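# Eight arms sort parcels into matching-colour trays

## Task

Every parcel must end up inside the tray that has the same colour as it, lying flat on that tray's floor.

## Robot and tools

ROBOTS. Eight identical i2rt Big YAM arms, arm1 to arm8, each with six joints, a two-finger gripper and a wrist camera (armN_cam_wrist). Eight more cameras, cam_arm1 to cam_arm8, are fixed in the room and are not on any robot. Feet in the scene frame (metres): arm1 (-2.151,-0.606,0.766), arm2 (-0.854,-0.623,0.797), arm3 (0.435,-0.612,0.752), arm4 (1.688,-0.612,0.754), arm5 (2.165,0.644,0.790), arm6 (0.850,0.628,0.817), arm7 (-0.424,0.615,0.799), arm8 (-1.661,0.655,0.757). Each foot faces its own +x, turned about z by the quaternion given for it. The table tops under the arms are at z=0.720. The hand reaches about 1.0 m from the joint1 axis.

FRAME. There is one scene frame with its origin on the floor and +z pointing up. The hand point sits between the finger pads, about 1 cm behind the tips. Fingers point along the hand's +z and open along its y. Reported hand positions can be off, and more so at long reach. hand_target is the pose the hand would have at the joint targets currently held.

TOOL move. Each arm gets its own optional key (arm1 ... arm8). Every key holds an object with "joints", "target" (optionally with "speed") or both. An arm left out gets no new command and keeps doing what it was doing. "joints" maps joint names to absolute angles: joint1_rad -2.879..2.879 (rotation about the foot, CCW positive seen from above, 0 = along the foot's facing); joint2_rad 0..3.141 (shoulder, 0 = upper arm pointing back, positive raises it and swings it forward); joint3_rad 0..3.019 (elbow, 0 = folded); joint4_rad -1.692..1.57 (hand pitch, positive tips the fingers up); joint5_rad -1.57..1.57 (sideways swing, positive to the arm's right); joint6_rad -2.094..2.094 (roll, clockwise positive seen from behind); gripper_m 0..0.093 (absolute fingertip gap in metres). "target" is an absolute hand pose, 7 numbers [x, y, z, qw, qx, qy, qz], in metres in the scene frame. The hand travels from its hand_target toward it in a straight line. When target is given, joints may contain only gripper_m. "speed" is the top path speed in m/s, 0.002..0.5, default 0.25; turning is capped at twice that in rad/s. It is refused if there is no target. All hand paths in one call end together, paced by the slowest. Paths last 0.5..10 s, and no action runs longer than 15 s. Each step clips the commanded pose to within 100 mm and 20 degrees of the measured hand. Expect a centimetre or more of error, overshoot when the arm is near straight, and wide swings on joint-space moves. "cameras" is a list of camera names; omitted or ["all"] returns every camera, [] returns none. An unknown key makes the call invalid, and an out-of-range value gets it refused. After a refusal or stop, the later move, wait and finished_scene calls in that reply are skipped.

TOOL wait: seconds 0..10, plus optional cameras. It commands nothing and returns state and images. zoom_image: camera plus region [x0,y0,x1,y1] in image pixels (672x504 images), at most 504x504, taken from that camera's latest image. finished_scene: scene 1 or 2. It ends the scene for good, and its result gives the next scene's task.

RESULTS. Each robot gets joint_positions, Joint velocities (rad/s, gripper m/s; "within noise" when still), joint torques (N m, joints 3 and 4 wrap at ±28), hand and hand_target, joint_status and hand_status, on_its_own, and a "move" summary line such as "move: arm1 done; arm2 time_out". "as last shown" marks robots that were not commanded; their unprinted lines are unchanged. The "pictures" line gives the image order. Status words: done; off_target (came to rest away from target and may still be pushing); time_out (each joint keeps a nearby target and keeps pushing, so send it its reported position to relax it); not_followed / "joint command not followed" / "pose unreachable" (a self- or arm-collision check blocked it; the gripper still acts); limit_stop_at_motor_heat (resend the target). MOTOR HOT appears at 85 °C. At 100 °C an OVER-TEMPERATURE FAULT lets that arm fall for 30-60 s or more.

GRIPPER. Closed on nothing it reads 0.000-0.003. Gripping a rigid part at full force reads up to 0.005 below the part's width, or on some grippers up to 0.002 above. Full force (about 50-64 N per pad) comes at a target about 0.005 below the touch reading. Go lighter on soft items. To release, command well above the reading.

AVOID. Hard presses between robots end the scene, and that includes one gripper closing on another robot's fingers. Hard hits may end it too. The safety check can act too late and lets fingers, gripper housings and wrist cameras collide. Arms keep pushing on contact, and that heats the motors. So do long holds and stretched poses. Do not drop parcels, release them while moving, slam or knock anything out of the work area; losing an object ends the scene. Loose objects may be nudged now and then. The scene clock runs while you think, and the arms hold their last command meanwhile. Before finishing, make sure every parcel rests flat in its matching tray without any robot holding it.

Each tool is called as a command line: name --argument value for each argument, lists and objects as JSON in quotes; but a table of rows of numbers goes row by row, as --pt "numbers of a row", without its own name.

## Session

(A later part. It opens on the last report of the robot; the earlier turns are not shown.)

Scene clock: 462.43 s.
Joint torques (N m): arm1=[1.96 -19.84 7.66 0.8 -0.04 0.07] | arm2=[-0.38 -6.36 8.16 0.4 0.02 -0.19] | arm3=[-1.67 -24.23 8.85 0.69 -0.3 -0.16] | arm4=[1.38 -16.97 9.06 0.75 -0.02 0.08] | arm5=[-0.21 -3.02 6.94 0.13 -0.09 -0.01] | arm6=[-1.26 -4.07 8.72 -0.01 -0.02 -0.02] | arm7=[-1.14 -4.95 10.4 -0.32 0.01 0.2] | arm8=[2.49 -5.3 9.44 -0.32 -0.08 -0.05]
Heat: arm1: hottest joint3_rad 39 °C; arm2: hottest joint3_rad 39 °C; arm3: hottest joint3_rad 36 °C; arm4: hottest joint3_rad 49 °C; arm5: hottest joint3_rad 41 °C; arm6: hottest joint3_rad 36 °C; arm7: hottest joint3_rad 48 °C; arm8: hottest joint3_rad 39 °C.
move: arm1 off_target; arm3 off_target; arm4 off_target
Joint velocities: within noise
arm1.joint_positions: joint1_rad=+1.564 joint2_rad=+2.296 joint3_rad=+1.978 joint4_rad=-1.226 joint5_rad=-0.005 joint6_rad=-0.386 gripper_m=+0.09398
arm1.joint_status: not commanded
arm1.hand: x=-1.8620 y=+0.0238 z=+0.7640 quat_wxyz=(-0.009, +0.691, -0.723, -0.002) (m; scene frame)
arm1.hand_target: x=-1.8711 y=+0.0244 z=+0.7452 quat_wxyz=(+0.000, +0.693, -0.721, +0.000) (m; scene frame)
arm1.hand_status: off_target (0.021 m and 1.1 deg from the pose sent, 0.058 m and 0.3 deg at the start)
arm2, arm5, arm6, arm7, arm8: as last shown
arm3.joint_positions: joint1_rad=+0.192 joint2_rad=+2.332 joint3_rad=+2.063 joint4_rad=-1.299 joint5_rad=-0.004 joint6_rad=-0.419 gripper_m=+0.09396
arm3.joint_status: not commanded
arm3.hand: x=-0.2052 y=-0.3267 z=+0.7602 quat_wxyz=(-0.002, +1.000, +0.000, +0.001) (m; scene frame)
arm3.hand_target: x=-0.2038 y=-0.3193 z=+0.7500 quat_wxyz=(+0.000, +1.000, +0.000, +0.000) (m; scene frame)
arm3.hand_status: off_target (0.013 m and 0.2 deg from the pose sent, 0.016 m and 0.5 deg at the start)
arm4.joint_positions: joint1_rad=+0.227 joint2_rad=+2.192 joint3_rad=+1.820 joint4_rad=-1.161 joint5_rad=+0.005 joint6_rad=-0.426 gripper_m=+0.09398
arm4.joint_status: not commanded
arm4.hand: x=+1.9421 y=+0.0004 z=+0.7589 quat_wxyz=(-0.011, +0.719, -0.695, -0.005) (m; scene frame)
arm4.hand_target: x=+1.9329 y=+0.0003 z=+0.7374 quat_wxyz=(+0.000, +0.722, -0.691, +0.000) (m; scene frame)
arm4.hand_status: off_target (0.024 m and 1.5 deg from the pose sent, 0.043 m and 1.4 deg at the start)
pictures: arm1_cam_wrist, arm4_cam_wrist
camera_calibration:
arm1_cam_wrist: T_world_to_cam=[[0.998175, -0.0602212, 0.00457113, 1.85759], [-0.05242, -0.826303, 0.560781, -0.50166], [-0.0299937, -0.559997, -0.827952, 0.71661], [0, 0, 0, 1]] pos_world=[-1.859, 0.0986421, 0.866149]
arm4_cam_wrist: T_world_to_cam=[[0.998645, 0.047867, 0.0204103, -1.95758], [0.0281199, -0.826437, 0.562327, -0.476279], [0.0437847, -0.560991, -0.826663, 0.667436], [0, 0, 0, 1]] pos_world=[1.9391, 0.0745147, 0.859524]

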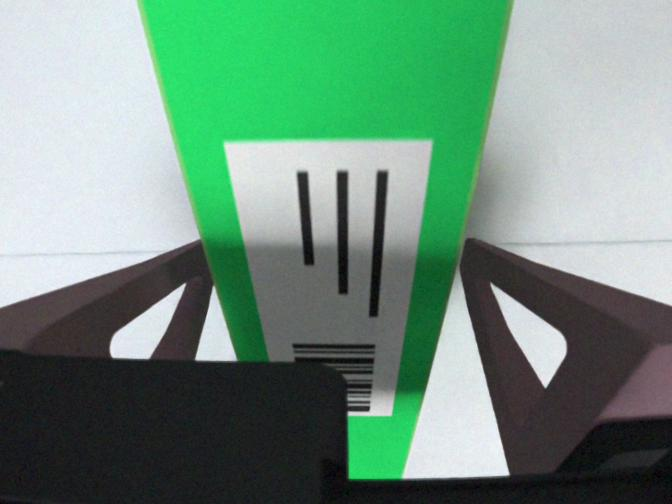

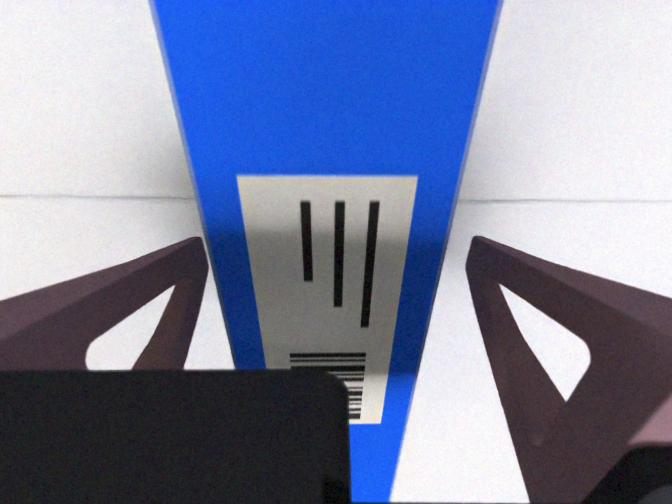

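move --arm1 '{"target":[-1.871,0.025,0.737,0,-0.6927,0.7212,0],"speed":0.06}' --arm3 '{"joints":{"gripper_m":0.047}}' --arm4 '{"joints":{"gripper_m":0.047}}' --cameras '[]'

move --arm1 '{"joints":{"gripper_m":0.047}}' --arm3 '{"target":[-0.204,-0.324,0.92,0,1,0,0],"speed":0.15}' --arm4 '{"target":[1.937,0.0,0.92,0,-0.7224,0.6915,0],"speed":0.15}' --cameras '["arm3_cam_wrist","arm4_cam_wrist"]'

Scene clock: 475.53 s.
Joint torques (N m): arm1=[1.79 -19.43 7.16 0.9 -0.01 0.07] | arm2=[-0.38 -6.36 8.16 0.39 0.02 -0.19] | arm3=[-1.85 -24.29 8.9 0.64 -0.27 -0.16] | arm4=[1.38 -16.97 9.05 0.77 -0.03 0.08] | arm5=[-0.44 -4.13 7.06 0.06 -0.11 0.01] | arm6=[-1.32 -4.19 8.69 -0.02 -0.02 -0.02] | arm7=[-1.14 -5.01 10.4 -0.29 0 0.21] | arm8=[2.43 -5.19 9.37 -0.31 -0.07 -0.05]
Heat: arm1: hottest joint3_rad 38 °C; arm2: hottest joint3_rad 39 °C; arm3: hottest joint2_rad 37 °C; arm4: hottest joint3_rad 47 °C; arm5: hottest joint3_rad 41 °C; arm6: hottest joint3_rad 36 °C; arm7: hottest joint3_rad 48 °C; arm8: hottest joint3_rad 39 °C.
move: arm1 off_target; arm3 off_target; arm4 off_target
Joint velocities: within noise
arm1.joint_positions: joint1_rad=+1.564 joint2_rad=+2.300 joint3_rad=+1.978 joint4_rad=-1.211 joint5_rad=-0.005 joint6_rad=-0.386 gripper_m=+0.09398
arm1.joint_status: not commanded
arm1.hand: x=-1.8607 y=+0.0265 z=+0.7613 quat_wxyz=(-0.014, +0.691, -0.723, -0.004) (m; scene frame)
arm1.hand_target: x=-1.8711 y=+0.0242 z=+0.7375 quat_wxyz=(+0.000, +0.693, -0.721, +0.000) (m; scene frame)
arm1.hand_status: off_target (0.026 m and 1.7 deg from the pose sent, 0.029 m and 1.1 deg at the start)
arm2, arm5, arm6, arm7, arm8: as last shown
arm3.joint_positions: joint1_rad=+0.192 joint2_rad=+2.332 joint3_rad=+2.063 joint4_rad=-1.299 joint5_rad=-0.004 joint6_rad=-0.419 gripper_m=+0.05854
arm3.joint_status: gripper_m off_target (ended at +0.05857, target +0.04700)
arm3.hand: x=-0.2053 y=-0.3269 z=+0.7602 quat_wxyz=(-0.002, +1.000, +0.000, +0.001) (m; scene frame)
arm3.hand_target: x=-0.2037 y=-0.3193 z=+0.7500 quat_wxyz=(+0.000, +1.000, +0.000, +0.000) (m; scene frame)
arm3.hand_status: not commanded
arm4.joint_positions: joint1_rad=+0.227 joint2_rad=+2.192 joint3_rad=+1.820 joint4_rad=-1.160 joint5_rad=+0.005 joint6_rad=-0.426 gripper_m=+0.05945
arm4.joint_status: gripper_m off_target (ended at +0.05949, target +0.04700)
arm4.hand: x=+1.9421 y=+0.0005 z=+0.7589 quat_wxyz=(-0.011, +0.719, -0.695, -0.005) (m; scene frame)
arm4.hand_target: x=+1.9329 y=+0.0004 z=+0.7374 quat_wxyz=(+0.000, +0.722, -0.691, +0.000) (m; scene frame)
arm4.hand_status: not commanded
pictures: none
No camera images: "cameras" was empty.

Scene clock: 477.70 s.
Joint torques (N m): arm1=[2.14 -19.72 7.1 0.84 -0.04 0.06] | arm2=[-0.38 -6.36 8.16 0.39 0.02 -0.19] | arm3=[-1.2 -26.64 14.26 -0.39 -0.24 -0.12] | arm4=[0.97 -18.96 14.84 -0.34 -0.04 0.04] | arm5=[-0.09 -3.9 6.95 0.1 -0.1 0.01] | arm6=[-1.32 -4.13 8.69 0.01 -0.02 -0.01] | arm7=[-1.14 -5.01 10.41 -0.24 0.01 0.21] | arm8=[2.43 -5.01 9.46 -0.34 -0.07 -0.06]
Heat: arm1: hottest joint3_rad 38 °C; arm2: hottest joint3_rad 39 °C; arm3: hottest joint2_rad 37 °C; arm4: hottest joint3_rad 48 °C; arm5: hottest joint3_rad 41 °C; arm6: hottest joint3_rad 36 °C; arm7: hottest joint3_rad 48 °C; arm8: hottest joint3_rad 39 °C.
move: arm1 off_target; arm3 off_target; arm4 off_target
Joint velocities: within noise
arm1.joint_positions: joint1_rad=+1.564 joint2_rad=+2.300 joint3_rad=+1.978 joint4_rad=-1.211 joint5_rad=-0.005 joint6_rad=-0.386 gripper_m=+0.05924
arm1.joint_status: gripper_m off_target (ended at +0.05927, target +0.04700)
arm1.hand: x=-1.8608 y=+0.0266 z=+0.7613 quat_wxyz=(-0.014, +0.691, -0.723, -0.004) (m; scene frame)
arm1.hand_target: x=-1.8710 y=+0.0243 z=+0.7375 quat_wxyz=(+0.000, +0.693, -0.721, +0.000) (m; scene frame)
arm1.hand_status: not commanded
arm2, arm5, arm6, arm7, arm8: as last shown
arm3.joint_positions: joint1_rad=+0.192 joint2_rad=+2.288 joint3_rad=+2.316 joint4_rad=-1.660 joint5_rad=-0.005 joint6_rad=-0.419 gripper_m=+0.05854
arm3.joint_status: not commanded
arm3.hand: x=-0.1948 y=-0.3326 z=+0.8862 quat_wxyz=(+0.012, +0.999, +0.000, +0.030) (m; scene frame)
arm3.hand_target: x=-0.2024 y=-0.3249 z=+0.9200 quat_wxyz=(+0.000, +1.000, +0.000, +0.000) (m; scene frame)
arm3.hand_status: off_target (0.036 m and 3.6 deg from the pose sent, 0.160 m and 0.2 deg at the start)
arm4.joint_positions: joint1_rad=+0.227 joint2_rad=+2.101 joint3_rad=+2.036 joint4_rad=-1.540 joint5_rad=+0.005 joint6_rad=-0.426 gripper_m=+0.05945
arm4.joint_status: not commanded
arm4.hand: x=+1.9369 y=-0.0147 z=+0.8973 quat_wxyz=(+0.022, +0.719, -0.695, +0.008) (m; scene frame)
arm4.hand_target: x=+1.9365 y=-0.0011 z=+0.9202 quat_wxyz=(-0.001, +0.722, -0.691, +0.000) (m; scene frame)
arm4.hand_status: off_target (0.027 m and 2.8 deg from the pose sent, 0.161 m and 1.5 deg at the start)
pictures: arm3_cam_wrist, arm4_cam_wrist
camera_calibration:
arm3_cam_wrist: T_world_to_cam=[[0.0055999, 0.999895, -0.0133965, 0.344393], [0.777319, 0.00407518, 0.629093, -0.398912], [0.629081, -0.0139362, -0.777215, 0.930708], [0, 0, 0, 1]] pos_world=[-0.277337, -0.32976, 0.978926]
arm4_cam_wrist: T_world_to_cam=[[0.998763, 0.0486685, -0.0101719, -1.92726], [0.0446296, -0.787369, 0.614865, -0.644947], [0.0219155, -0.614558, -0.788567, 0.780945], [0, 0, 0, 1]] pos_world=[1.93654, 0.0659211, 0.992778]

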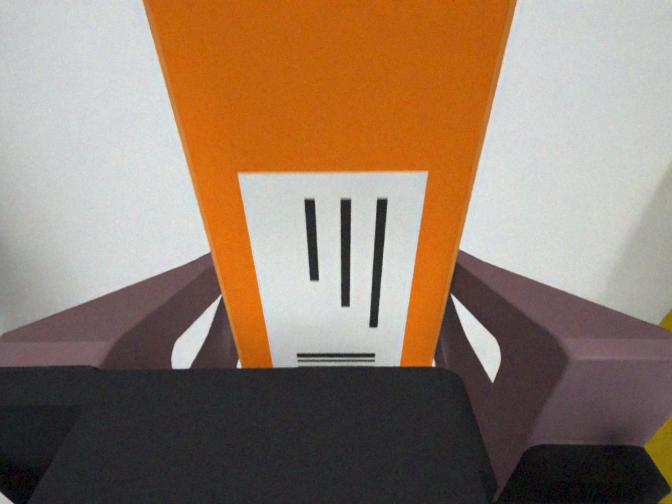

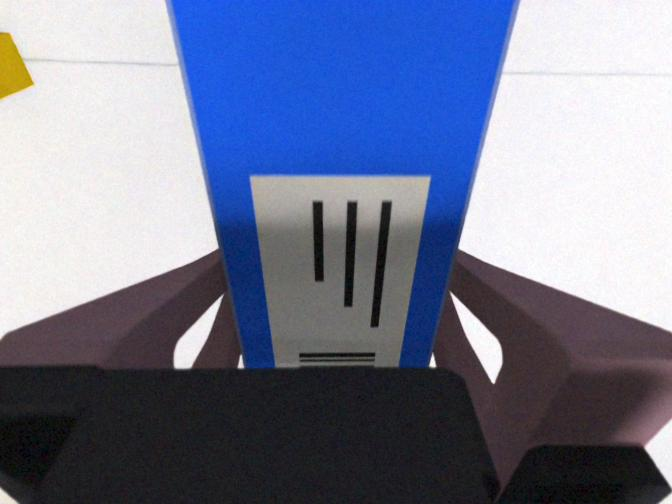

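move --arm1 '{"target":[-1.866,0.012,0.92,0,-0.6927,0.7212,0],"speed":0.15}' --arm3 '{"joints":{"joint2_rad":1.0,"joint3_rad":1.05,"joint4_rad":-1.62,"joint5_rad":0}}' --arm4 '{"joints":{"joint2_rad":1.0,"joint3_rad":1.05,"joint4_rad":-1.62,"joint5_rad":0}}' --cameras '["cam_arm3","cam_arm4"]'

move --arm1 '{"joints":{"joint2_rad":1.0,"joint3_rad":1.05,"joint4_rad":-1.62,"joint5_rad":0}}' --arm3 '{"joints":{"joint1_rad":2.14,"joint6_rad":-0.16}}' --arm4 '{"joints":{"joint1_rad":-1.884,"joint6_rad":0.02}}' --cameras '["cam_arm3","cam_arm4","cam_arm1"]'

Scene clock: 496.00 s.
Joint torques (N m): arm1=[0.67 -20.13 12.72 -0.28 -0.03 -0.08] | arm2=[-0.38 -6.36 8.17 0.39 0.02 -0.19] | arm3=[-1.32 -7.59 9.47 0.34 0.01 -0.12] | arm4=[0.85 -4.72 9.65 -0.01 -0.19 0.04] | arm5=[-0.26 -3.72 7.02 0.03 -0.11 0.05] | arm6=[-1.26 -4.07 8.7 -0.01 -0.02 -0.01] | arm7=[-1.03 -4.95 10.39 -0.28 0.01 0.2] | arm8=[2.43 -5.07 9.33 -0.34 -0.07 -0.06]
Heat: arm1: hottest joint3_rad 38 °C; arm2: hottest joint3_rad 39 °C; arm3: hottest joint3_rad 37 °C; arm4: hottest joint3_rad 52 °C; arm5: hottest joint3_rad 41 °C; arm6: hottest joint3_rad 36 °C; arm7: hottest joint3_rad 48 °C; arm8: hottest joint3_rad 38 °C.
move: arm1 off_target; arm3 done; arm4 done
Joint velocities: within noise
arm1.joint_positions: joint1_rad=+1.564 joint2_rad=+2.173 joint3_rad=+2.137 joint4_rad=-1.559 joint5_rad=-0.005 joint6_rad=-0.387 gripper_m=+0.05924
arm1.joint_status: not commanded
arm1.hand: x=-1.8730 y=+0.0024 z=+0.9050 quat_wxyz=(+0.015, +0.691, -0.723, +0.007) (m; scene frame)
arm1.hand_target: x=-1.8663 y=+0.0112 z=+0.9201 quat_wxyz=(-0.001, +0.693, -0.721, +0.000) (m; scene frame)
arm1.hand_status: off_target (0.019 m and 1.9 deg from the pose sent, 0.159 m and 1.7 deg at the start)
arm2, arm5, arm8: as last shown
arm3.joint_positions: joint1_rad=+0.192 joint2_rad=+1.017 joint3_rad=+1.047 joint4_rad=-1.626 joint5_rad=-0.004 joint6_rad=-0.419 gripper_m=+0.05854
arm3.joint_status: all done
arm3.hand: x=+0.2000 y=-0.5093 z=+1.0048 quat_wxyz=(+0.004, +1.000, +0.000, +0.013) (m; scene frame)
arm3.hand_target: x=+0.2009 y=-0.5071 z=+1.0102 quat_wxyz=(-0.003, +1.000, +0.000, +0.002) (m; scene frame)
arm3.hand_status: not commanded
arm4.joint_positions: joint1_rad=+0.227 joint2_rad=+1.012 joint3_rad=+1.057 joint4_rad=-1.615 joint5_rad=+0.002 joint6_rad=-0.426 gripper_m=+0.05945
arm4.joint_status: all done
arm4.hand: x=+1.7910 y=-0.3686 z=+1.0091 quat_wxyz=(+0.007, +0.719, -0.695, +0.000) (m; scene frame)
arm4.hand_target: x=+1.7868 y=-0.3717 z=+1.0092 quat_wxyz=(+0.007, +0.722, -0.691, -0.001) (m; scene frame)
arm4.hand_status: not commanded
arm6.joint_positions: joint1_rad=-1.271 joint2_rad=+1.015 joint3_rad=+1.046 joint4_rad=-1.616 joint5_rad=+0.001 joint6_rad=-0.327 gripper_m=+0.05942
arm6.joint_status: not commanded
arm6.hand: x=+0.7693 y=+0.3833 z=+1.0712 quat_wxyz=(+0.004, -0.704, -0.710, -0.006) (m; scene frame)
arm6.hand_target: x=+0.7678 y=+0.3859 z=+1.0763 quat_wxyz=(+0.000, -0.710, -0.705, +0.000) (m; scene frame)
arm6.hand_status: not commanded
arm7.joint_positions: joint1_rad=-1.241 joint2_rad=+1.004 joint3_rad=+1.048 joint4_rad=-1.609 joint5_rad=-0.002 joint6_rad=-0.009 gripper_m=+0.09395
arm7.joint_status: not commanded
arm7.hand: x=-0.5025 y=+0.3678 z=+1.0557 quat_wxyz=(-0.001, -0.805, -0.593, +0.001) (m; scene frame)
arm7.hand_target: x=-0.5042 y=+0.3712 z=+1.0577 quat_wxyz=(+0.001, -0.810, -0.586, +0.000) (m; scene frame)
arm7.hand_status: not commanded
pictures: cam_arm3, cam_arm4

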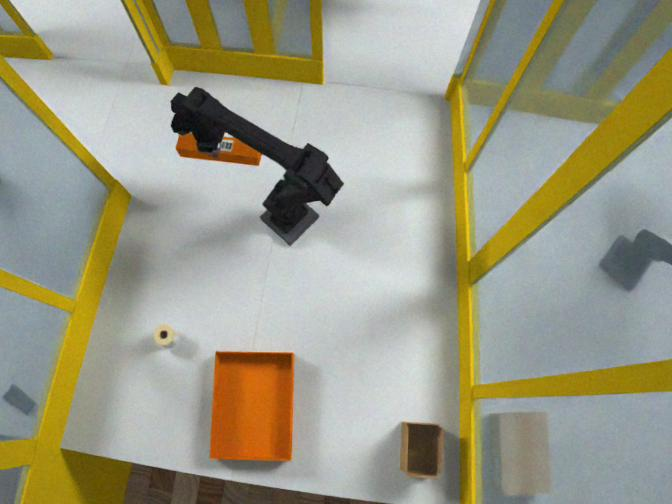

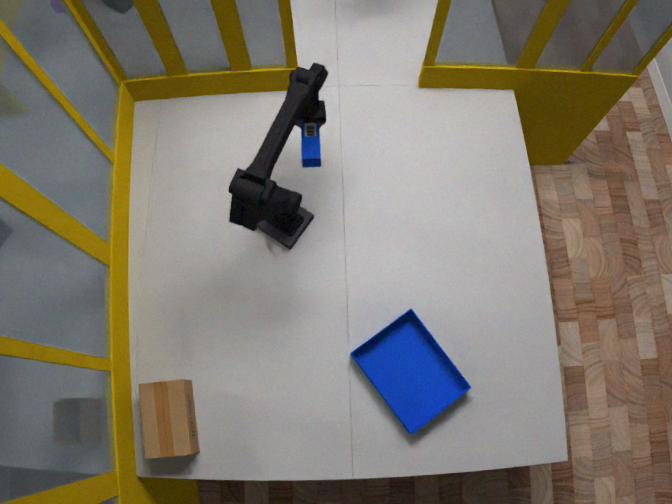

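Scene clock: 498.13 s.
Joint torques (N m): arm1=[1.08 -4.01 7.97 0.14 0.15 -0.08] | arm2=[-0.38 -6.36 8.16 0.4 0.02 -0.19] | arm3=[0.56 -7.77 9.44 0.27 -0.05 0.12] | arm4=[-1.38 -4.6 9.68 0.02 -0.09 0.11] | arm5=[0.32 -4.25 7.04 -0.02 -0.09 -0.01] | arm6=[-1.38 -4.19 8.72 -0.01 -0.02 -0.02] | arm7=[-1.14 -5.01 10.36 -0.27 0.01 0.2] | arm8=[2.55 -5.19 9.44 -0.32 -0.07 -0.05]
Heat: arm1: hottest joint3_rad 38 °C; arm2: hottest joint3_rad 39 °C; arm3: hottest joint3_rad 37 °C; arm4: hottest joint3_rad 52 °C; arm5: hottest joint3_rad 41 °C; arm6: hottest joint3_rad 36 °C; arm7: hottest joint3_rad 48 °C; arm8: hottest joint3_rad 38 °C.
move: arm1 done; arm3 done; arm4 done
Joint velocities: within noise
arm1.joint_positions: joint1_rad=+1.564 joint2_rad=+1.006 joint3_rad=+1.060 joint4_rad=-1.614 joint5_rad=-0.003 joint6_rad=-0.388 gripper_m=+0.05924
arm1.joint_status: all done
arm1.hand: x=-2.0433 y=-0.3666 z=+1.0255 quat_wxyz=(-0.002, +0.692, -0.722, +0.002) (m; scene frame)
arm1.hand_target: x=-2.0437 y=-0.3715 z=+1.0230 quat_wxyz=(+0.002, +0.693, -0.721, +0.005) (m; scene frame)
arm1.hand_status: not commanded
arm2.joint_positions: joint1_rad=-2.051 joint2_rad=+1.006 joint3_rad=+1.053 joint4_rad=-1.616 joint5_rad=+0.002 joint6_rad=+0.435 gripper_m=+0.09289
arm2.joint_status: not commanded
arm2.hand: x=-0.6188 y=-0.5162 z=+1.0564 quat_wxyz=(-0.001, -0.003, -1.000, +0.000) (m; scene frame)
arm2.hand_target: x=-0.6202 y=-0.5188 z=+1.0567 quat_wxyz=(-0.001, +0.000, -1.000, +0.000) (m; scene frame)
arm2.hand_status: not commanded
arm3.joint_positions: joint1_rad=+2.126 joint2_rad=+1.017 joint3_rad=+1.047 joint4_rad=-1.625 joint5_rad=-0.002 joint6_rad=-0.176 gripper_m=+0.05853
arm3.joint_status: all done
arm3.hand: x=+0.4196 y=-0.8689 z=+1.0040 quat_wxyz=(-0.007, +0.663, +0.748, +0.014) (m; scene frame)
arm3.hand_target: x=+0.4228 y=-0.8691 z=+1.0093 quat_wxyz=(+0.000, +0.664, +0.748, +0.004) (m; scene frame)
arm3.hand_status: not commanded
arm4.joint_positions: joint1_rad=-1.870 joint2_rad=+1.012 joint3_rad=+1.057 joint4_rad=-1.615 joint5_rad=+0.001 joint6_rad=+0.012 gripper_m=+0.05945
arm4.joint_status: all done
arm4.hand: x=+1.8485 y=-0.8162 z=+1.0128 quat_wxyz=(+0.003, -0.449, -0.894, +0.008) (m; scene frame)
arm4.hand_target: x=+1.8431 y=-0.8148 z=+1.0129 quat_wxyz=(+0.003, -0.458, -0.889, +0.007) (m; scene frame)
arm4.hand_status: not commanded
arm5, arm6, arm7, arm8: as last shown
pictures: cam_arm1, cam_arm3, cam_arm4

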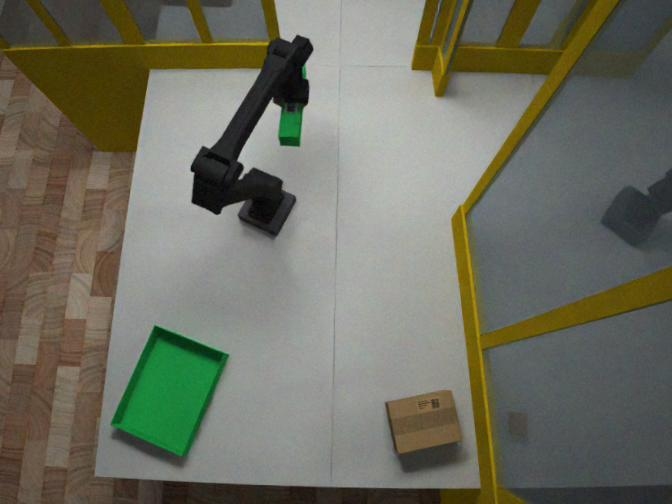

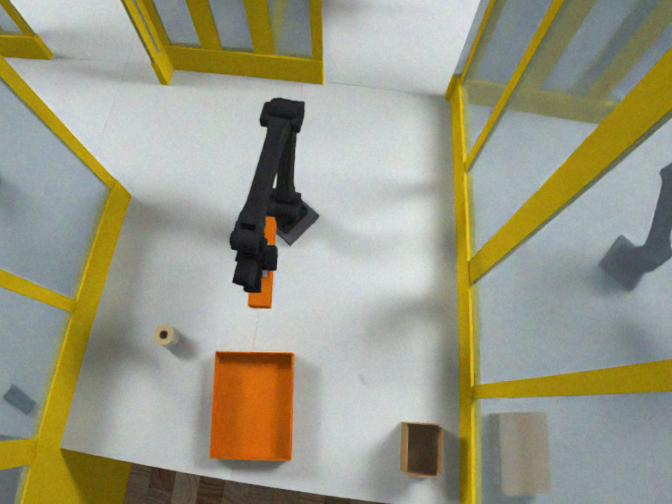

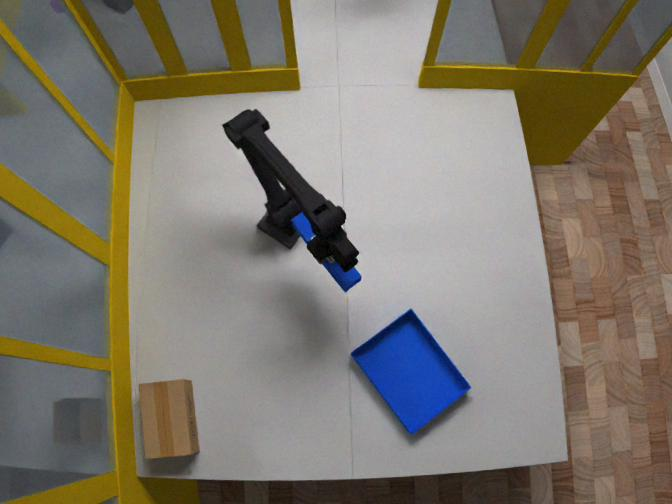

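move --arm1 '{"joints":{"joint1_rad":-1.541,"joint6_rad":-0.03}}' --arm3 '{"target":[0.408,-1.285,0.93,0,0.6633,0.7484,0],"speed":0.3}' --arm4 '{"target":[2.111,-1.182,0.93,0,0.4594,0.8882,0],"speed":0.3}' --arm6 '{"target":[0.62,-0.02,0.90,0,0.7071,0.7071,0],"speed":0.3}' --cameras '["arm3_cam_wrist","arm4_cam_wrist","cam_arm3","cam_arm4","cam_arm1"]'

Scene clock: 506.27 s.
Joint torques (N m): arm1=[0.32 -4.07 7.98 0.06 0.12 0.05] | arm2=[-0.44 -6.36 8.17 0.4 0.02 -0.19] | arm3=[0.56 -23.06 14.52 -0.47 0.02 0.13] | arm4=[-1.79 -18.49 14.82 -0.21 -0.15 0.07] | arm5=[0.09 -3.43 7.04 0.12 -0.07 0.02] | arm6=[-1.49 -16.56 12.72 -0.23 -0.02 -0.18] | arm7=[-0.91 -5.07 10.4 -0.25 0.01 0.21] | arm8=[2.43 -5.01 9.55 -0.31 -0.1 -0.07]
Heat: arm1: hottest joint3_rad 38 °C; arm2: hottest joint3_rad 38 °C; arm3: hottest joint3_rad 37 °C; arm4: hottest joint3_rad 51 °C; arm5: hottest joint3_rad 41 °C; arm6: hottest joint3_rad 37 °C; arm7: hottest joint3_rad 48 °C; arm8: hottest joint3_rad 38 °C.
move: arm1 done; arm3 off_target; arm4 off_target; arm6 off_target
Joint velocities: within noise
arm1.joint_positions: joint1_rad=-1.528 joint2_rad=+1.006 joint3_rad=+1.060 joint4_rad=-1.614 joint5_rad=-0.001 joint6_rad=-0.036 gripper_m=+0.05934
arm1.joint_status: all done
arm1.hand: x=-2.2495 y=-0.8452 z=+1.0298 quat_wxyz=(-0.009, -0.818, -0.575, +0.006) (m; scene frame)
arm1.hand_target: x=-2.2510 y=-0.8397 z=+1.0272 quat_wxyz=(-0.005, -0.823, -0.567, +0.002) (m; scene frame)
arm1.hand_status: not commanded
arm2, arm5, arm7: as last shown
arm3.joint_positions: joint1_rad=+2.129 joint2_rad=+2.149 joint3_rad=+2.150 joint4_rad=-1.604 joint5_rad=+0.001 joint6_rad=-0.174 gripper_m=+0.05853
arm3.joint_status: not commanded
arm3.hand: x=+0.3997 y=-1.2715 z=+0.9130 quat_wxyz=(-0.010, +0.663, +0.749, +0.016) (m; scene frame)
arm3.hand_target: x=+0.4082 y=-1.2838 z=+0.9300 quat_wxyz=(+0.001, +0.663, +0.748, +0.000) (m; scene frame)
arm3.hand_status: off_target (0.023 m and 2.2 deg from the pose sent, 0.423 m and 1.8 deg at the start)
arm4.joint_positions: joint1_rad=-1.877 joint2_rad=+2.278 joint3_rad=+2.396 joint4_rad=-1.684 joint5_rad=-0.013 joint6_rad=+0.012 gripper_m=+0.05945
arm4.joint_status: not commanded
arm4.hand: x=+2.1123 y=-1.1679 z=+0.9276 quat_wxyz=(-0.002, -0.452, -0.892, +0.002) (m; scene frame)
arm4.hand_target: x=+2.1102 y=-1.1813 z=+0.9298 quat_wxyz=(-0.010, -0.459, -0.888, +0.005) (m; scene frame)
arm4.hand_status: off_target (0.014 m and 1.0 deg from the pose sent, 0.458 m and 1.7 deg at the start; a joint's target at an end of its range on 23 of 81 steps)
arm6.joint_positions: joint1_rad=-1.283 joint2_rad=+2.223 joint3_rad=+2.029 joint4_rad=-1.409 joint5_rad=+0.001 joint6_rad=-0.332 gripper_m=+0.05942
arm6.joint_status: not commanded
arm6.hand: x=+0.6320 y=-0.0077 z=+0.8877 quat_wxyz=(+0.008, -0.706, -0.708, -0.015) (m; scene frame)
arm6.hand_target: x=+0.6203 y=-0.0190 z=+0.9001 quat_wxyz=(+0.000, -0.707, -0.707, +0.001) (m; scene frame)
arm6.hand_status: off_target (0.021 m and 1.9 deg from the pose sent, 0.463 m and 1.0 deg at the start)
arm8.joint_positions: joint1_rad=+0.301 joint2_rad=+1.011 joint3_rad=+1.055 joint4_rad=-1.616 joint5_rad=+0.000 joint6_rad=-0.295 gripper_m=+0.09290
arm8.joint_status: not commanded
arm8.hand: x=-1.7394 y=+0.4081 z=+1.0163 quat_wxyz=(+0.000, -0.711, -0.704, +0.000) (m; scene frame)
arm8.hand_target: x=-1.7367 y=+0.4110 z=+1.0169 quat_wxyz=(+0.000, -0.707, -0.707, +0.001) (m; scene frame)
arm8.hand_status: not commanded
pictures: arm3_cam_wrist, arm4_cam_wrist, cam_arm1, cam_arm3, cam_arm4
camera_calibration:
arm3_cam_wrist: T_world_to_cam=[[-0.993175, -0.116623, -0.0015439, 0.248985], [-0.0932308, 0.785873, 0.61132, 0.484254], [-0.0700805, 0.607292, -0.791382, 1.64673], [0, 0, 0, 1]] pos_world=[0.407836, -1.35157, 1.00754]
arm4_cam_wrist: T_world_to_cam=[[-0.797724, -0.602856, 0.0141655, 0.965245], [-0.486162, 0.656852, 0.576361, 1.26421], [-0.356768, 0.452891, -0.817072, 2.16533], [0, 0, 0, 1]] pos_world=[2.15713, -1.22915, 1.02691]

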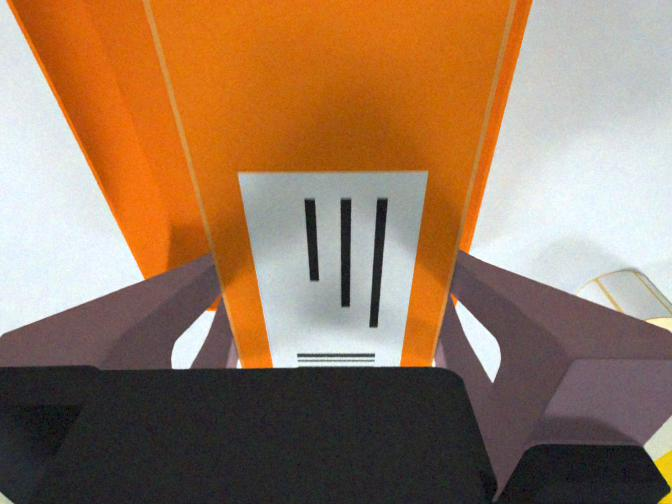

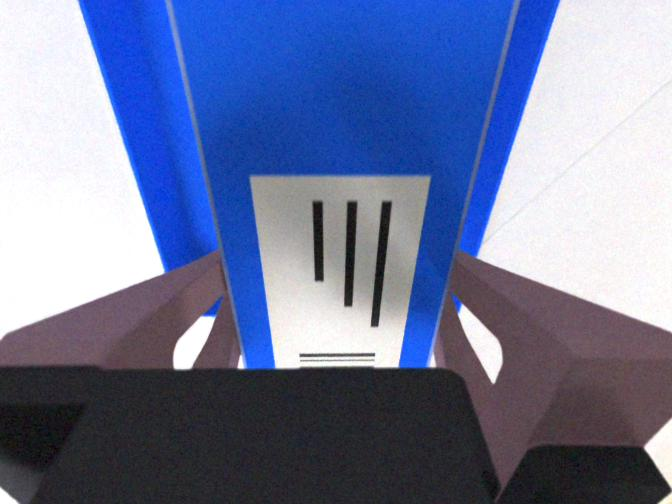

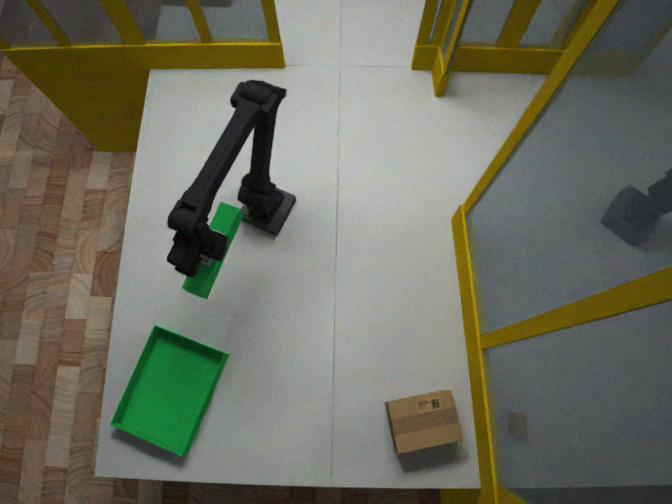

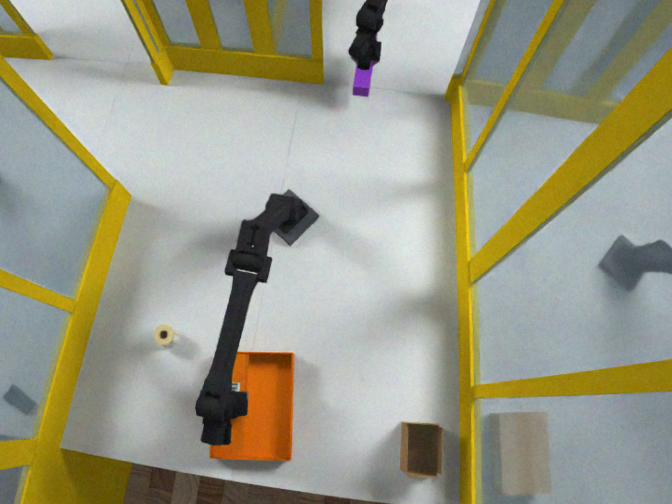

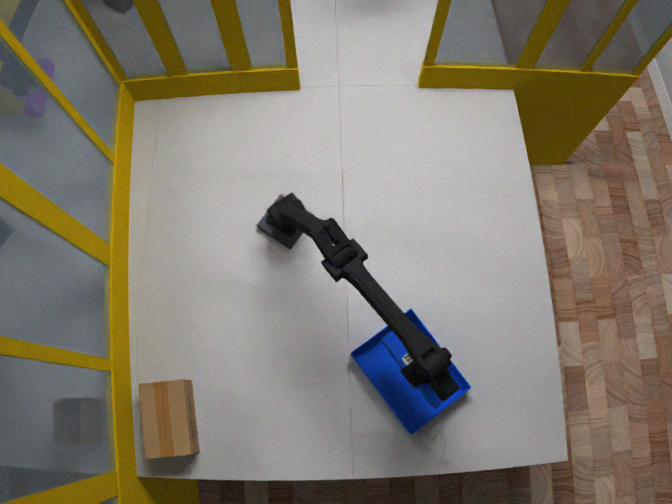

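move --arm1 '{"target":[-2.409,-1.23,0.93,0,0.8226,0.5686,0],"speed":0.3}' --arm3 '{"target":[0.421,-1.303,0.84,0,0.6633,0.7484,0],"speed":0.15}' --arm4 '{"target":[2.123,-1.196,0.84,0,0.4594,0.8882,0],"speed":0.15}' --arm6 '{"target":[0.62,-0.03,0.80,0,0.7071,0.7071,0],"speed":0.15}' --cameras '["arm1_cam_wrist","cam_arm3","cam_arm4","cam_arm1"]'

zoom_image --camera "cam_arm3" --region '[190, 330, 320, 480]'

zoom_image --camera "cam_arm4" --region '[330, 290, 490, 450]'

Scene clock: 540.63 s.
Joint torques (N m): arm1=[0.79 -18.96 12.81 -0.09 0.16 0.07] | arm2=[-0.38 -6.36 8.16 0.4 0.02 -0.19] | arm3=[0.67 -24.29 9.48 0.61 0.03 0.13] | arm4=[-1.44 -19.25 10.41 0.73 -0.15 0.11] | arm5=[0.09 -4.07 6.98 0.03 -0.08 -0.01] | arm6=[-1.14 -17.61 8.38 0.54 -0.03 -0.12] | arm7=[-1.14 -5.07 10.39 -0.25 0.01 0.21] | arm8=[2.32 -5.01 9.48 -0.29 -0.07 -0.04]
Heat: arm1: hottest joint3_rad 38 °C; arm2: hottest joint3_rad 38 °C; arm3: hottest joint3_rad 37 °C; arm4: hottest joint3_rad 54 °C; arm5: hottest joint3_rad 41 °C; arm6: hottest joint3_rad 40 °C; arm7: hottest joint3_rad 48 °C; arm8: hottest joint3_rad 38 °C.
move: arm1 off_target; arm3 off_target; arm4 off_target; arm6 done
Joint velocities: within noise
arm1.joint_positions: joint1_rad=-1.528 joint2_rad=+2.161 joint3_rad=+2.140 joint4_rad=-1.575 joint5_rad=+0.004 joint6_rad=-0.034 gripper_m=+0.05934
arm1.joint_status: not commanded
arm1.hand: x=-2.4003 y=-1.2211 z=+0.9248 quat_wxyz=(+0.003, -0.819, -0.574, -0.008) (m; scene frame)
arm1.hand_target: x=-2.4089 y=-1.2294 z=+0.9300 quat_wxyz=(+0.000, -0.823, -0.569, +0.001) (m; scene frame)
arm1.hand_status: off_target (0.013 m and 1.3 deg from the pose sent, 0.428 m and 1.5 deg at the start)
arm2, arm7, arm8: as last shown
arm3.joint_positions: joint1_rad=+2.148 joint2_rad=+2.234 joint3_rad=+2.113 joint4_rad=-1.456 joint5_rad=+0.001 joint6_rad=-0.154 gripper_m=+0.05853
arm3.joint_status: not commanded
arm3.hand: x=+0.4114 y=-1.2981 z=+0.8427 quat_wxyz=(-0.002, +0.663, +0.749, +0.006) (m; scene frame)
arm3.hand_target: x=+0.4210 y=-1.3028 z=+0.8401 quat_wxyz=(+0.000, +0.663, +0.748, +0.000) (m; scene frame)
arm3.hand_status: off_target (0.011 m and 0.7 deg from the pose sent, 0.082 m and 2.2 deg at the start)
arm4.joint_positions: joint1_rad=-1.877 joint2_rad=+2.368 joint3_rad=+2.383 joint4_rad=-1.569 joint5_rad=-0.013 joint6_rad=+0.012 gripper_m=+0.05945
arm4.joint_status: not commanded
arm4.hand: x=+2.1272 y=-1.1894 z=+0.8601 quat_wxyz=(-0.007, -0.452, -0.892, +0.005) (m; scene frame)
arm4.hand_target: x=+2.1225 y=-1.1955 z=+0.8401 quat_wxyz=(+0.000, -0.459, -0.888, +0.000) (m; scene frame)
arm4.hand_status: off_target (0.022 m and 1.4 deg from the pose sent, 0.093 m and 1.1 deg at the start)
arm5.joint_positions: joint1_rad=+1.522 joint2_rad=+1.009 joint3_rad=+1.047 joint4_rad=-1.614 joint5_rad=+0.000 joint6_rad=-0.311 gripper_m=+0.09286
arm5.joint_status: not commanded
arm5.hand: x=+2.0847 y=+0.3970 z=+1.0445 quat_wxyz=(-0.002, +0.707, +0.707, +0.006) (m; scene frame)
arm5.hand_target: x=+2.0870 y=+0.3983 z=+1.0477 quat_wxyz=(-0.001, +0.707, +0.707, +0.003) (m; scene frame)
arm5.hand_status: not commanded
arm6.joint_positions: joint1_rad=-1.283 joint2_rad=+2.339 joint3_rad=+2.012 joint4_rad=-1.252 joint5_rad=+0.001 joint6_rad=-0.332 gripper_m=+0.05942
arm6.joint_status: not commanded
arm6.hand: x=+0.6253 y=-0.0274 z=+0.8041 quat_wxyz=(+0.002, -0.706, -0.708, -0.004) (m; scene frame)
arm6.hand_target: x=+0.6200 y=-0.0298 z=+0.7999 quat_wxyz=(+0.000, -0.707, -0.707, +0.000) (m; scene frame)
arm6.hand_status: done (0.007 m and 0.5 deg from the pose sent, 0.091 m and 1.9 deg at the start)
pictures: arm1_cam_wrist, cam_arm1, cam_arm3, cam_arm4
camera_calibration:
arm1_cam_wrist: T_world_to_cam=[[-0.934779, 0.355146, -0.00773652, -1.80189], [0.283006, 0.757708, 0.588036, 1.06542], [0.214701, 0.547494, -0.808798, 2.05845], [0, 0, 0, 1]] pos_world=[-2.42785, -1.29433, 1.02443]

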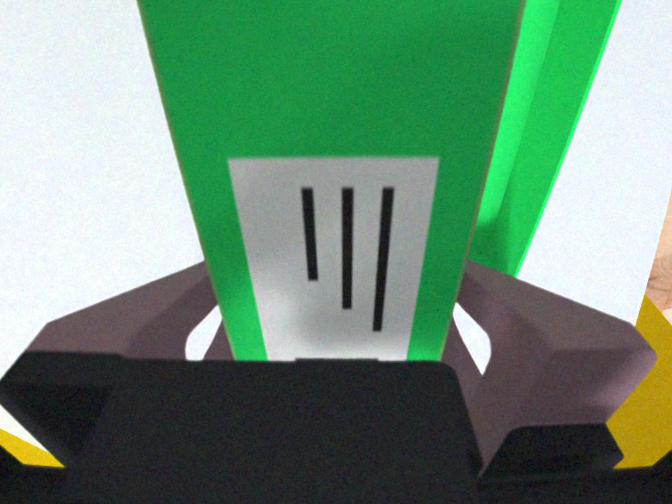

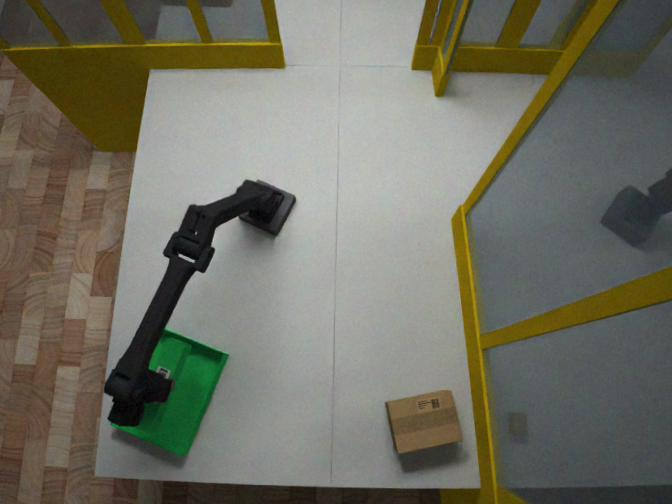

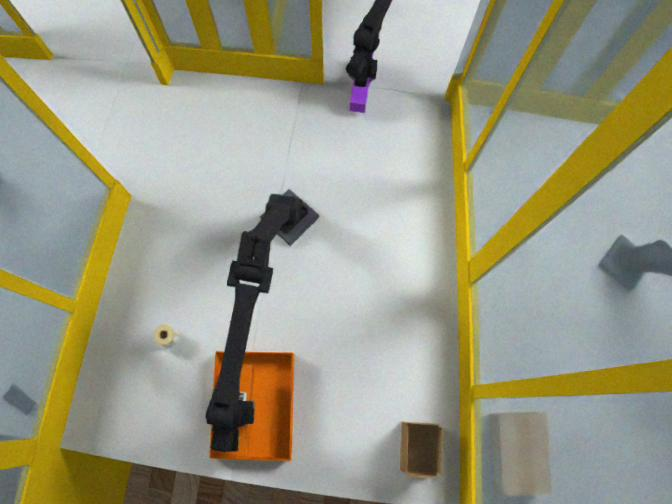

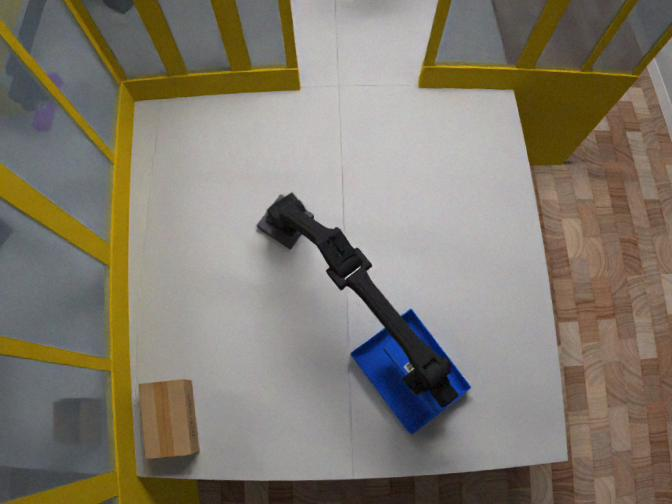

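Scaled by 3.360.

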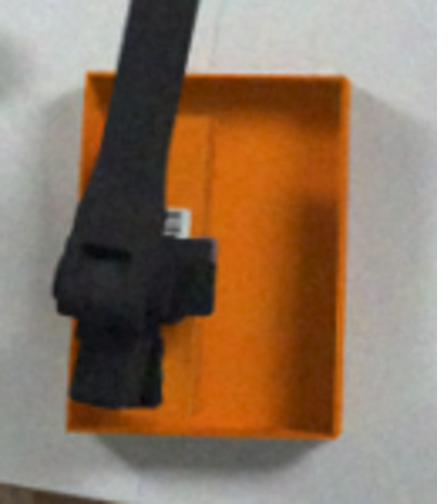

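Scaled by 3.150.

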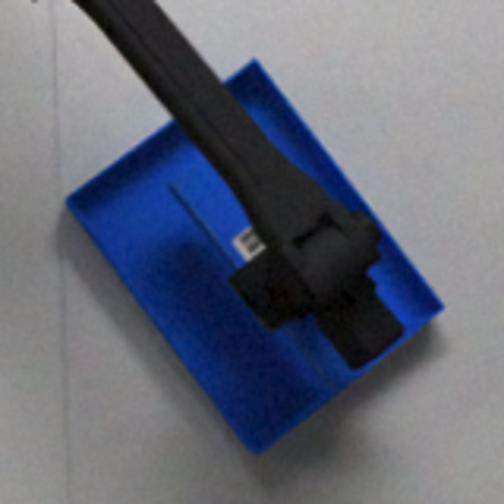

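move --arm1 '{"target":[-2.423,-1.235,0.83,0,0.8226,0.5686,0],"speed":0.15}' --arm3 '{"target":[0.439,-1.294,0.80,0,0.6633,0.7484,0],"speed":0.12}' --arm4 '{"target":[2.114,-1.171,0.80,0,0.4594,0.8882,0],"speed":0.12}' --arm6 '{"target":[0.62,-0.03,0.762,0,0.7071,0.7071,0],"speed":0.06}' --cameras '["arm1_cam_wrist","arm3_cam_wrist","arm4_cam_wrist","cam_arm3","cam_arm4","cam_arm1"]'

zoom_image --camera "cam_arm3" --region '[190, 330, 320, 480]'

zoom_image --camera "cam_arm4" --region '[330, 290, 490, 450]'

zoom_image --camera "cam_arm1" --region '[90, 310, 250, 470]'

Scene clock: 582.67 s.
Joint torques (N m): arm1=[0.79 -20.6 8.54 0.69 0.16 -0.06] | arm2=[-0.38 -6.36 8.17 0.4 0.02 -0.19] | arm3=[0.67 -24.53 9.13 0.61 0.03 0.11] | arm4=[-0.38 -22.01 9.36 0.68 -0.15 0.13] | arm5=[0.09 -4.07 7.05 0.05 -0.11 0.05] | arm6=[-1.08 -17.73 8.08 0.57 -0.04 -0.13] | arm7=[-1.08 -4.84 10.39 -0.25 0.01 0.2] | arm8=[2.61 -5.07 9.43 -0.35 -0.11 -0.06]
Heat: arm1: hottest joint3_rad 41 °C; arm2: hottest joint3_rad 38 °C; arm3: hottest joint2_rad 39 °C; arm4: hottest joint3_rad 53 °C; arm5: hottest joint3_rad 41 °C; arm6: hottest joint3_rad 39 °C; arm7: hottest joint3_rad 48 °C; arm8: hottest joint3_rad 38 °C.
move: arm1 off_target; arm3 done; arm4 done; arm6 done
Joint velocities: within noise
arm1.joint_positions: joint1_rad=-1.541 joint2_rad=+2.242 joint3_rad=+2.048 joint4_rad=-1.388 joint5_rad=+0.004 joint6_rad=-0.036 gripper_m=+0.05934
arm1.joint_status: not commanded
arm1.hand: x=-2.4147 y=-1.2354 z=+0.8372 quat_wxyz=(-0.001, -0.822, -0.570, -0.002) (m; scene frame)
arm1.hand_target: x=-2.4230 y=-1.2348 z=+0.8301 quat_wxyz=(+0.000, -0.823, -0.568, +0.000) (m; scene frame)
arm1.hand_status: off_target (0.011 m and 0.3 deg from the pose sent, 0.098 m and 1.3 deg at the start)
arm2, arm5, arm7, arm8: as last shown
arm3.joint_positions: joint1_rad=+2.176 joint2_rad=+2.234 joint3_rad=+1.999 joint4_rad=-1.345 joint5_rad=+0.002 joint6_rad=-0.129 gripper_m=+0.05853
arm3.joint_status: not commanded
arm3.hand: x=+0.4307 y=-1.2898 z=+0.8003 quat_wxyz=(-0.003, +0.662, +0.749, +0.007) (m; scene frame)
arm3.hand_target: x=+0.4391 y=-1.2939 z=+0.8002 quat_wxyz=(+0.000, +0.663, +0.748, +0.000) (m; scene frame)
arm3.hand_status: done (0.009 m and 0.9 deg from the pose sent, 0.051 m and 0.7 deg at the start)
arm4.joint_positions: joint1_rad=-1.877 joint2_rad=+2.331 joint3_rad=+2.136 joint4_rad=-1.396 joint5_rad=-0.013 joint6_rad=+0.022 gripper_m=+0.05945
arm4.joint_status: not commanded
arm4.hand: x=+2.1118 y=-1.1705 z=+0.7921 quat_wxyz=(+0.009, -0.456, -0.890, -0.003) (m; scene frame)
arm4.hand_target: x=+2.1139 y=-1.1711 z=+0.8000 quat_wxyz=(+0.000, -0.459, -0.888, +0.000) (m; scene frame)
arm4.hand_status: done (0.008 m and 1.2 deg from the pose sent, 0.064 m and 1.4 deg at the start)
arm6.joint_positions: joint1_rad=-1.283 joint2_rad=+2.381 joint3_rad=+1.988 joint4_rad=-1.184 joint5_rad=+0.001 joint6_rad=-0.332 gripper_m=+0.05942
arm6.joint_status: not commanded
arm6.hand: x=+0.6250 y=-0.0281 z=+0.7669 quat_wxyz=(+0.002, -0.706, -0.708, -0.003) (m; scene frame)
arm6.hand_target: x=+0.6200 y=-0.0300 z=+0.7622 quat_wxyz=(+0.000, -0.707, -0.707, +0.000) (m; scene frame)
arm6.hand_status: done (0.007 m and 0.4 deg from the pose sent, 0.043 m and 0.5 deg at the start)
pictures: arm1_cam_wrist, arm3_cam_wrist, arm4_cam_wrist, cam_arm1, cam_arm3, cam_arm4
camera_calibration:
arm1_cam_wrist: T_world_to_cam=[[-0.930777, 0.365506, -0.00765974, -1.78856], [0.294678, 0.762482, 0.576009, 1.17605], [0.216375, 0.533879, -0.817408, 1.99295], [0, 0, 0, 1]] pos_world=[-2.44253, -1.30698, 0.937934]
arm3_cam_wrist: T_world_to_cam=[[-0.992955, -0.118431, 0.0038831, 0.270685], [-0.0930392, 0.79952, 0.59339, 0.602283], [-0.0733804, 0.588848, -0.804906, 1.55931], [0, 0, 0, 1]] pos_world=[0.439237, -1.36768, 0.89666]
arm4_cam_wrist: T_world_to_cam=[[-0.803495, -0.59515, 0.0138879, 0.986562], [-0.470811, 0.64956, 0.597, 1.28646], [-0.364325, 0.473148, -0.802121, 2.0835], [0, 0, 0, 1]] pos_world=[2.15745, -1.23428, 0.889502]

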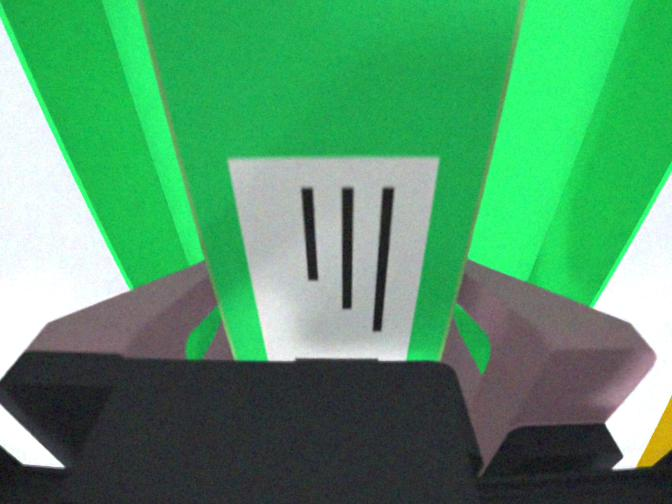

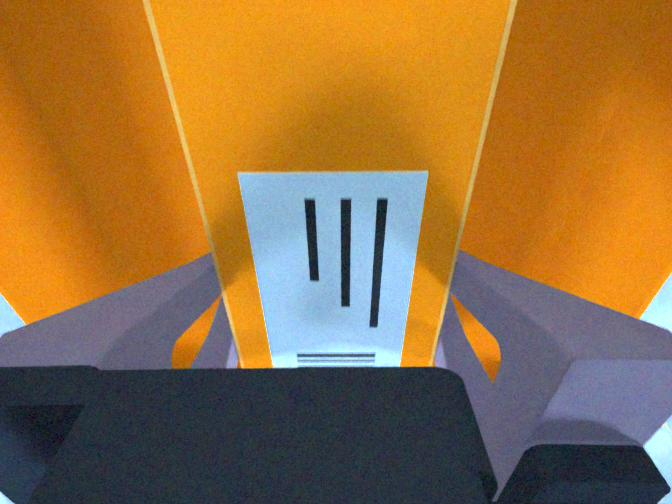

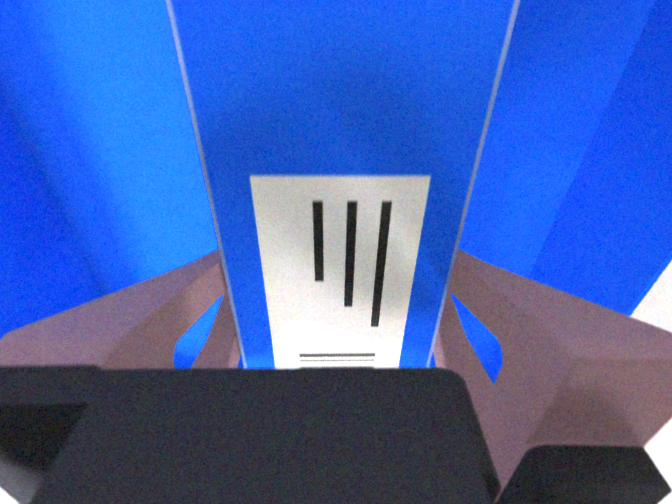

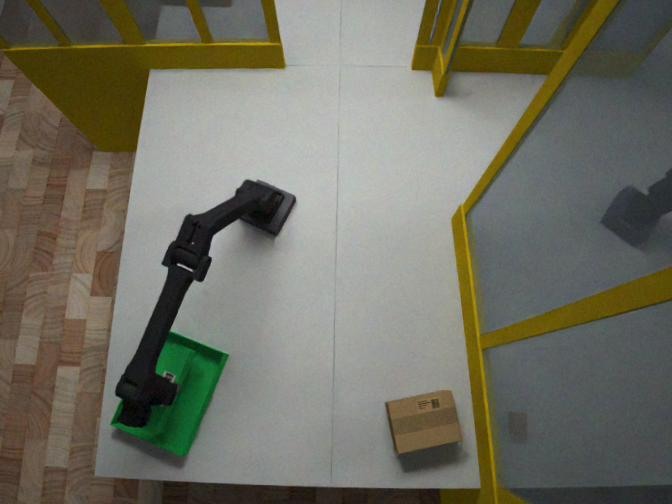

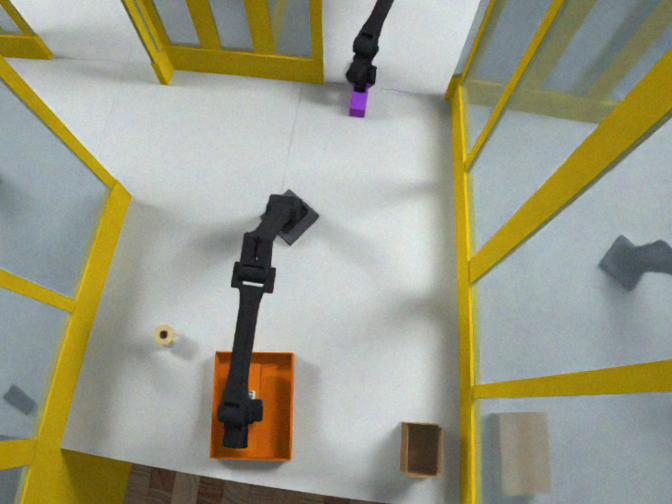

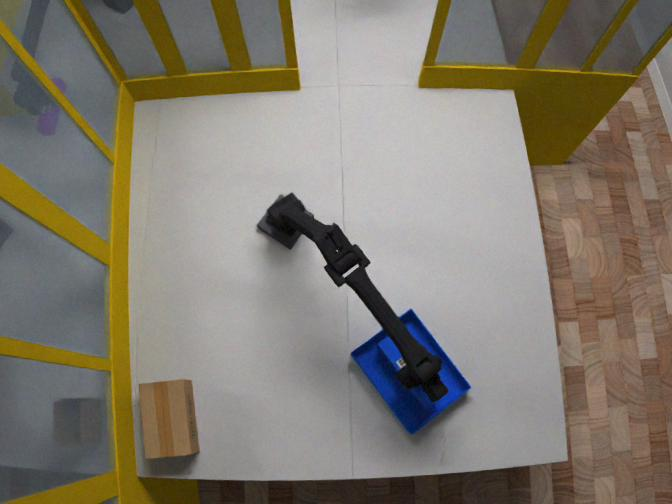

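Scaled by 3.360.

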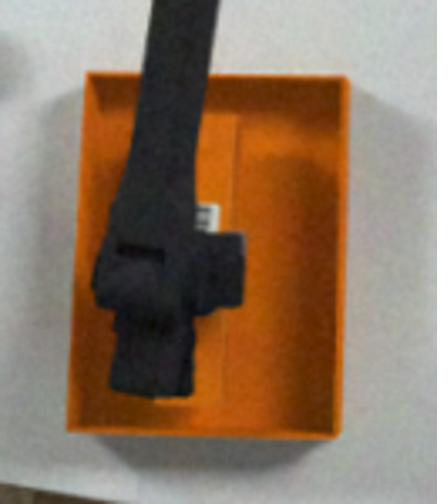

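Scaled by 3.150.

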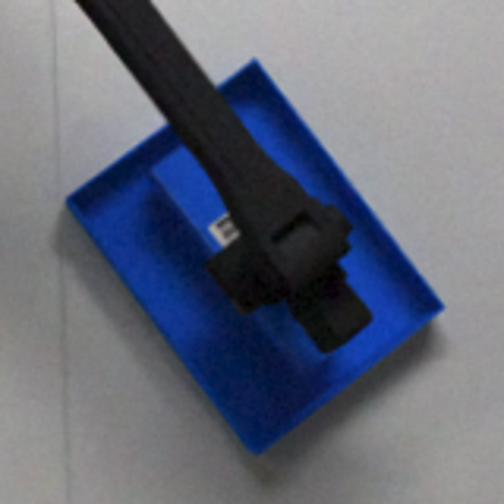

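Scaled by 3.150.

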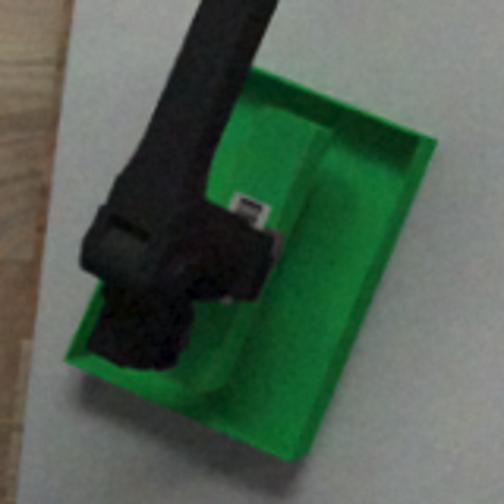

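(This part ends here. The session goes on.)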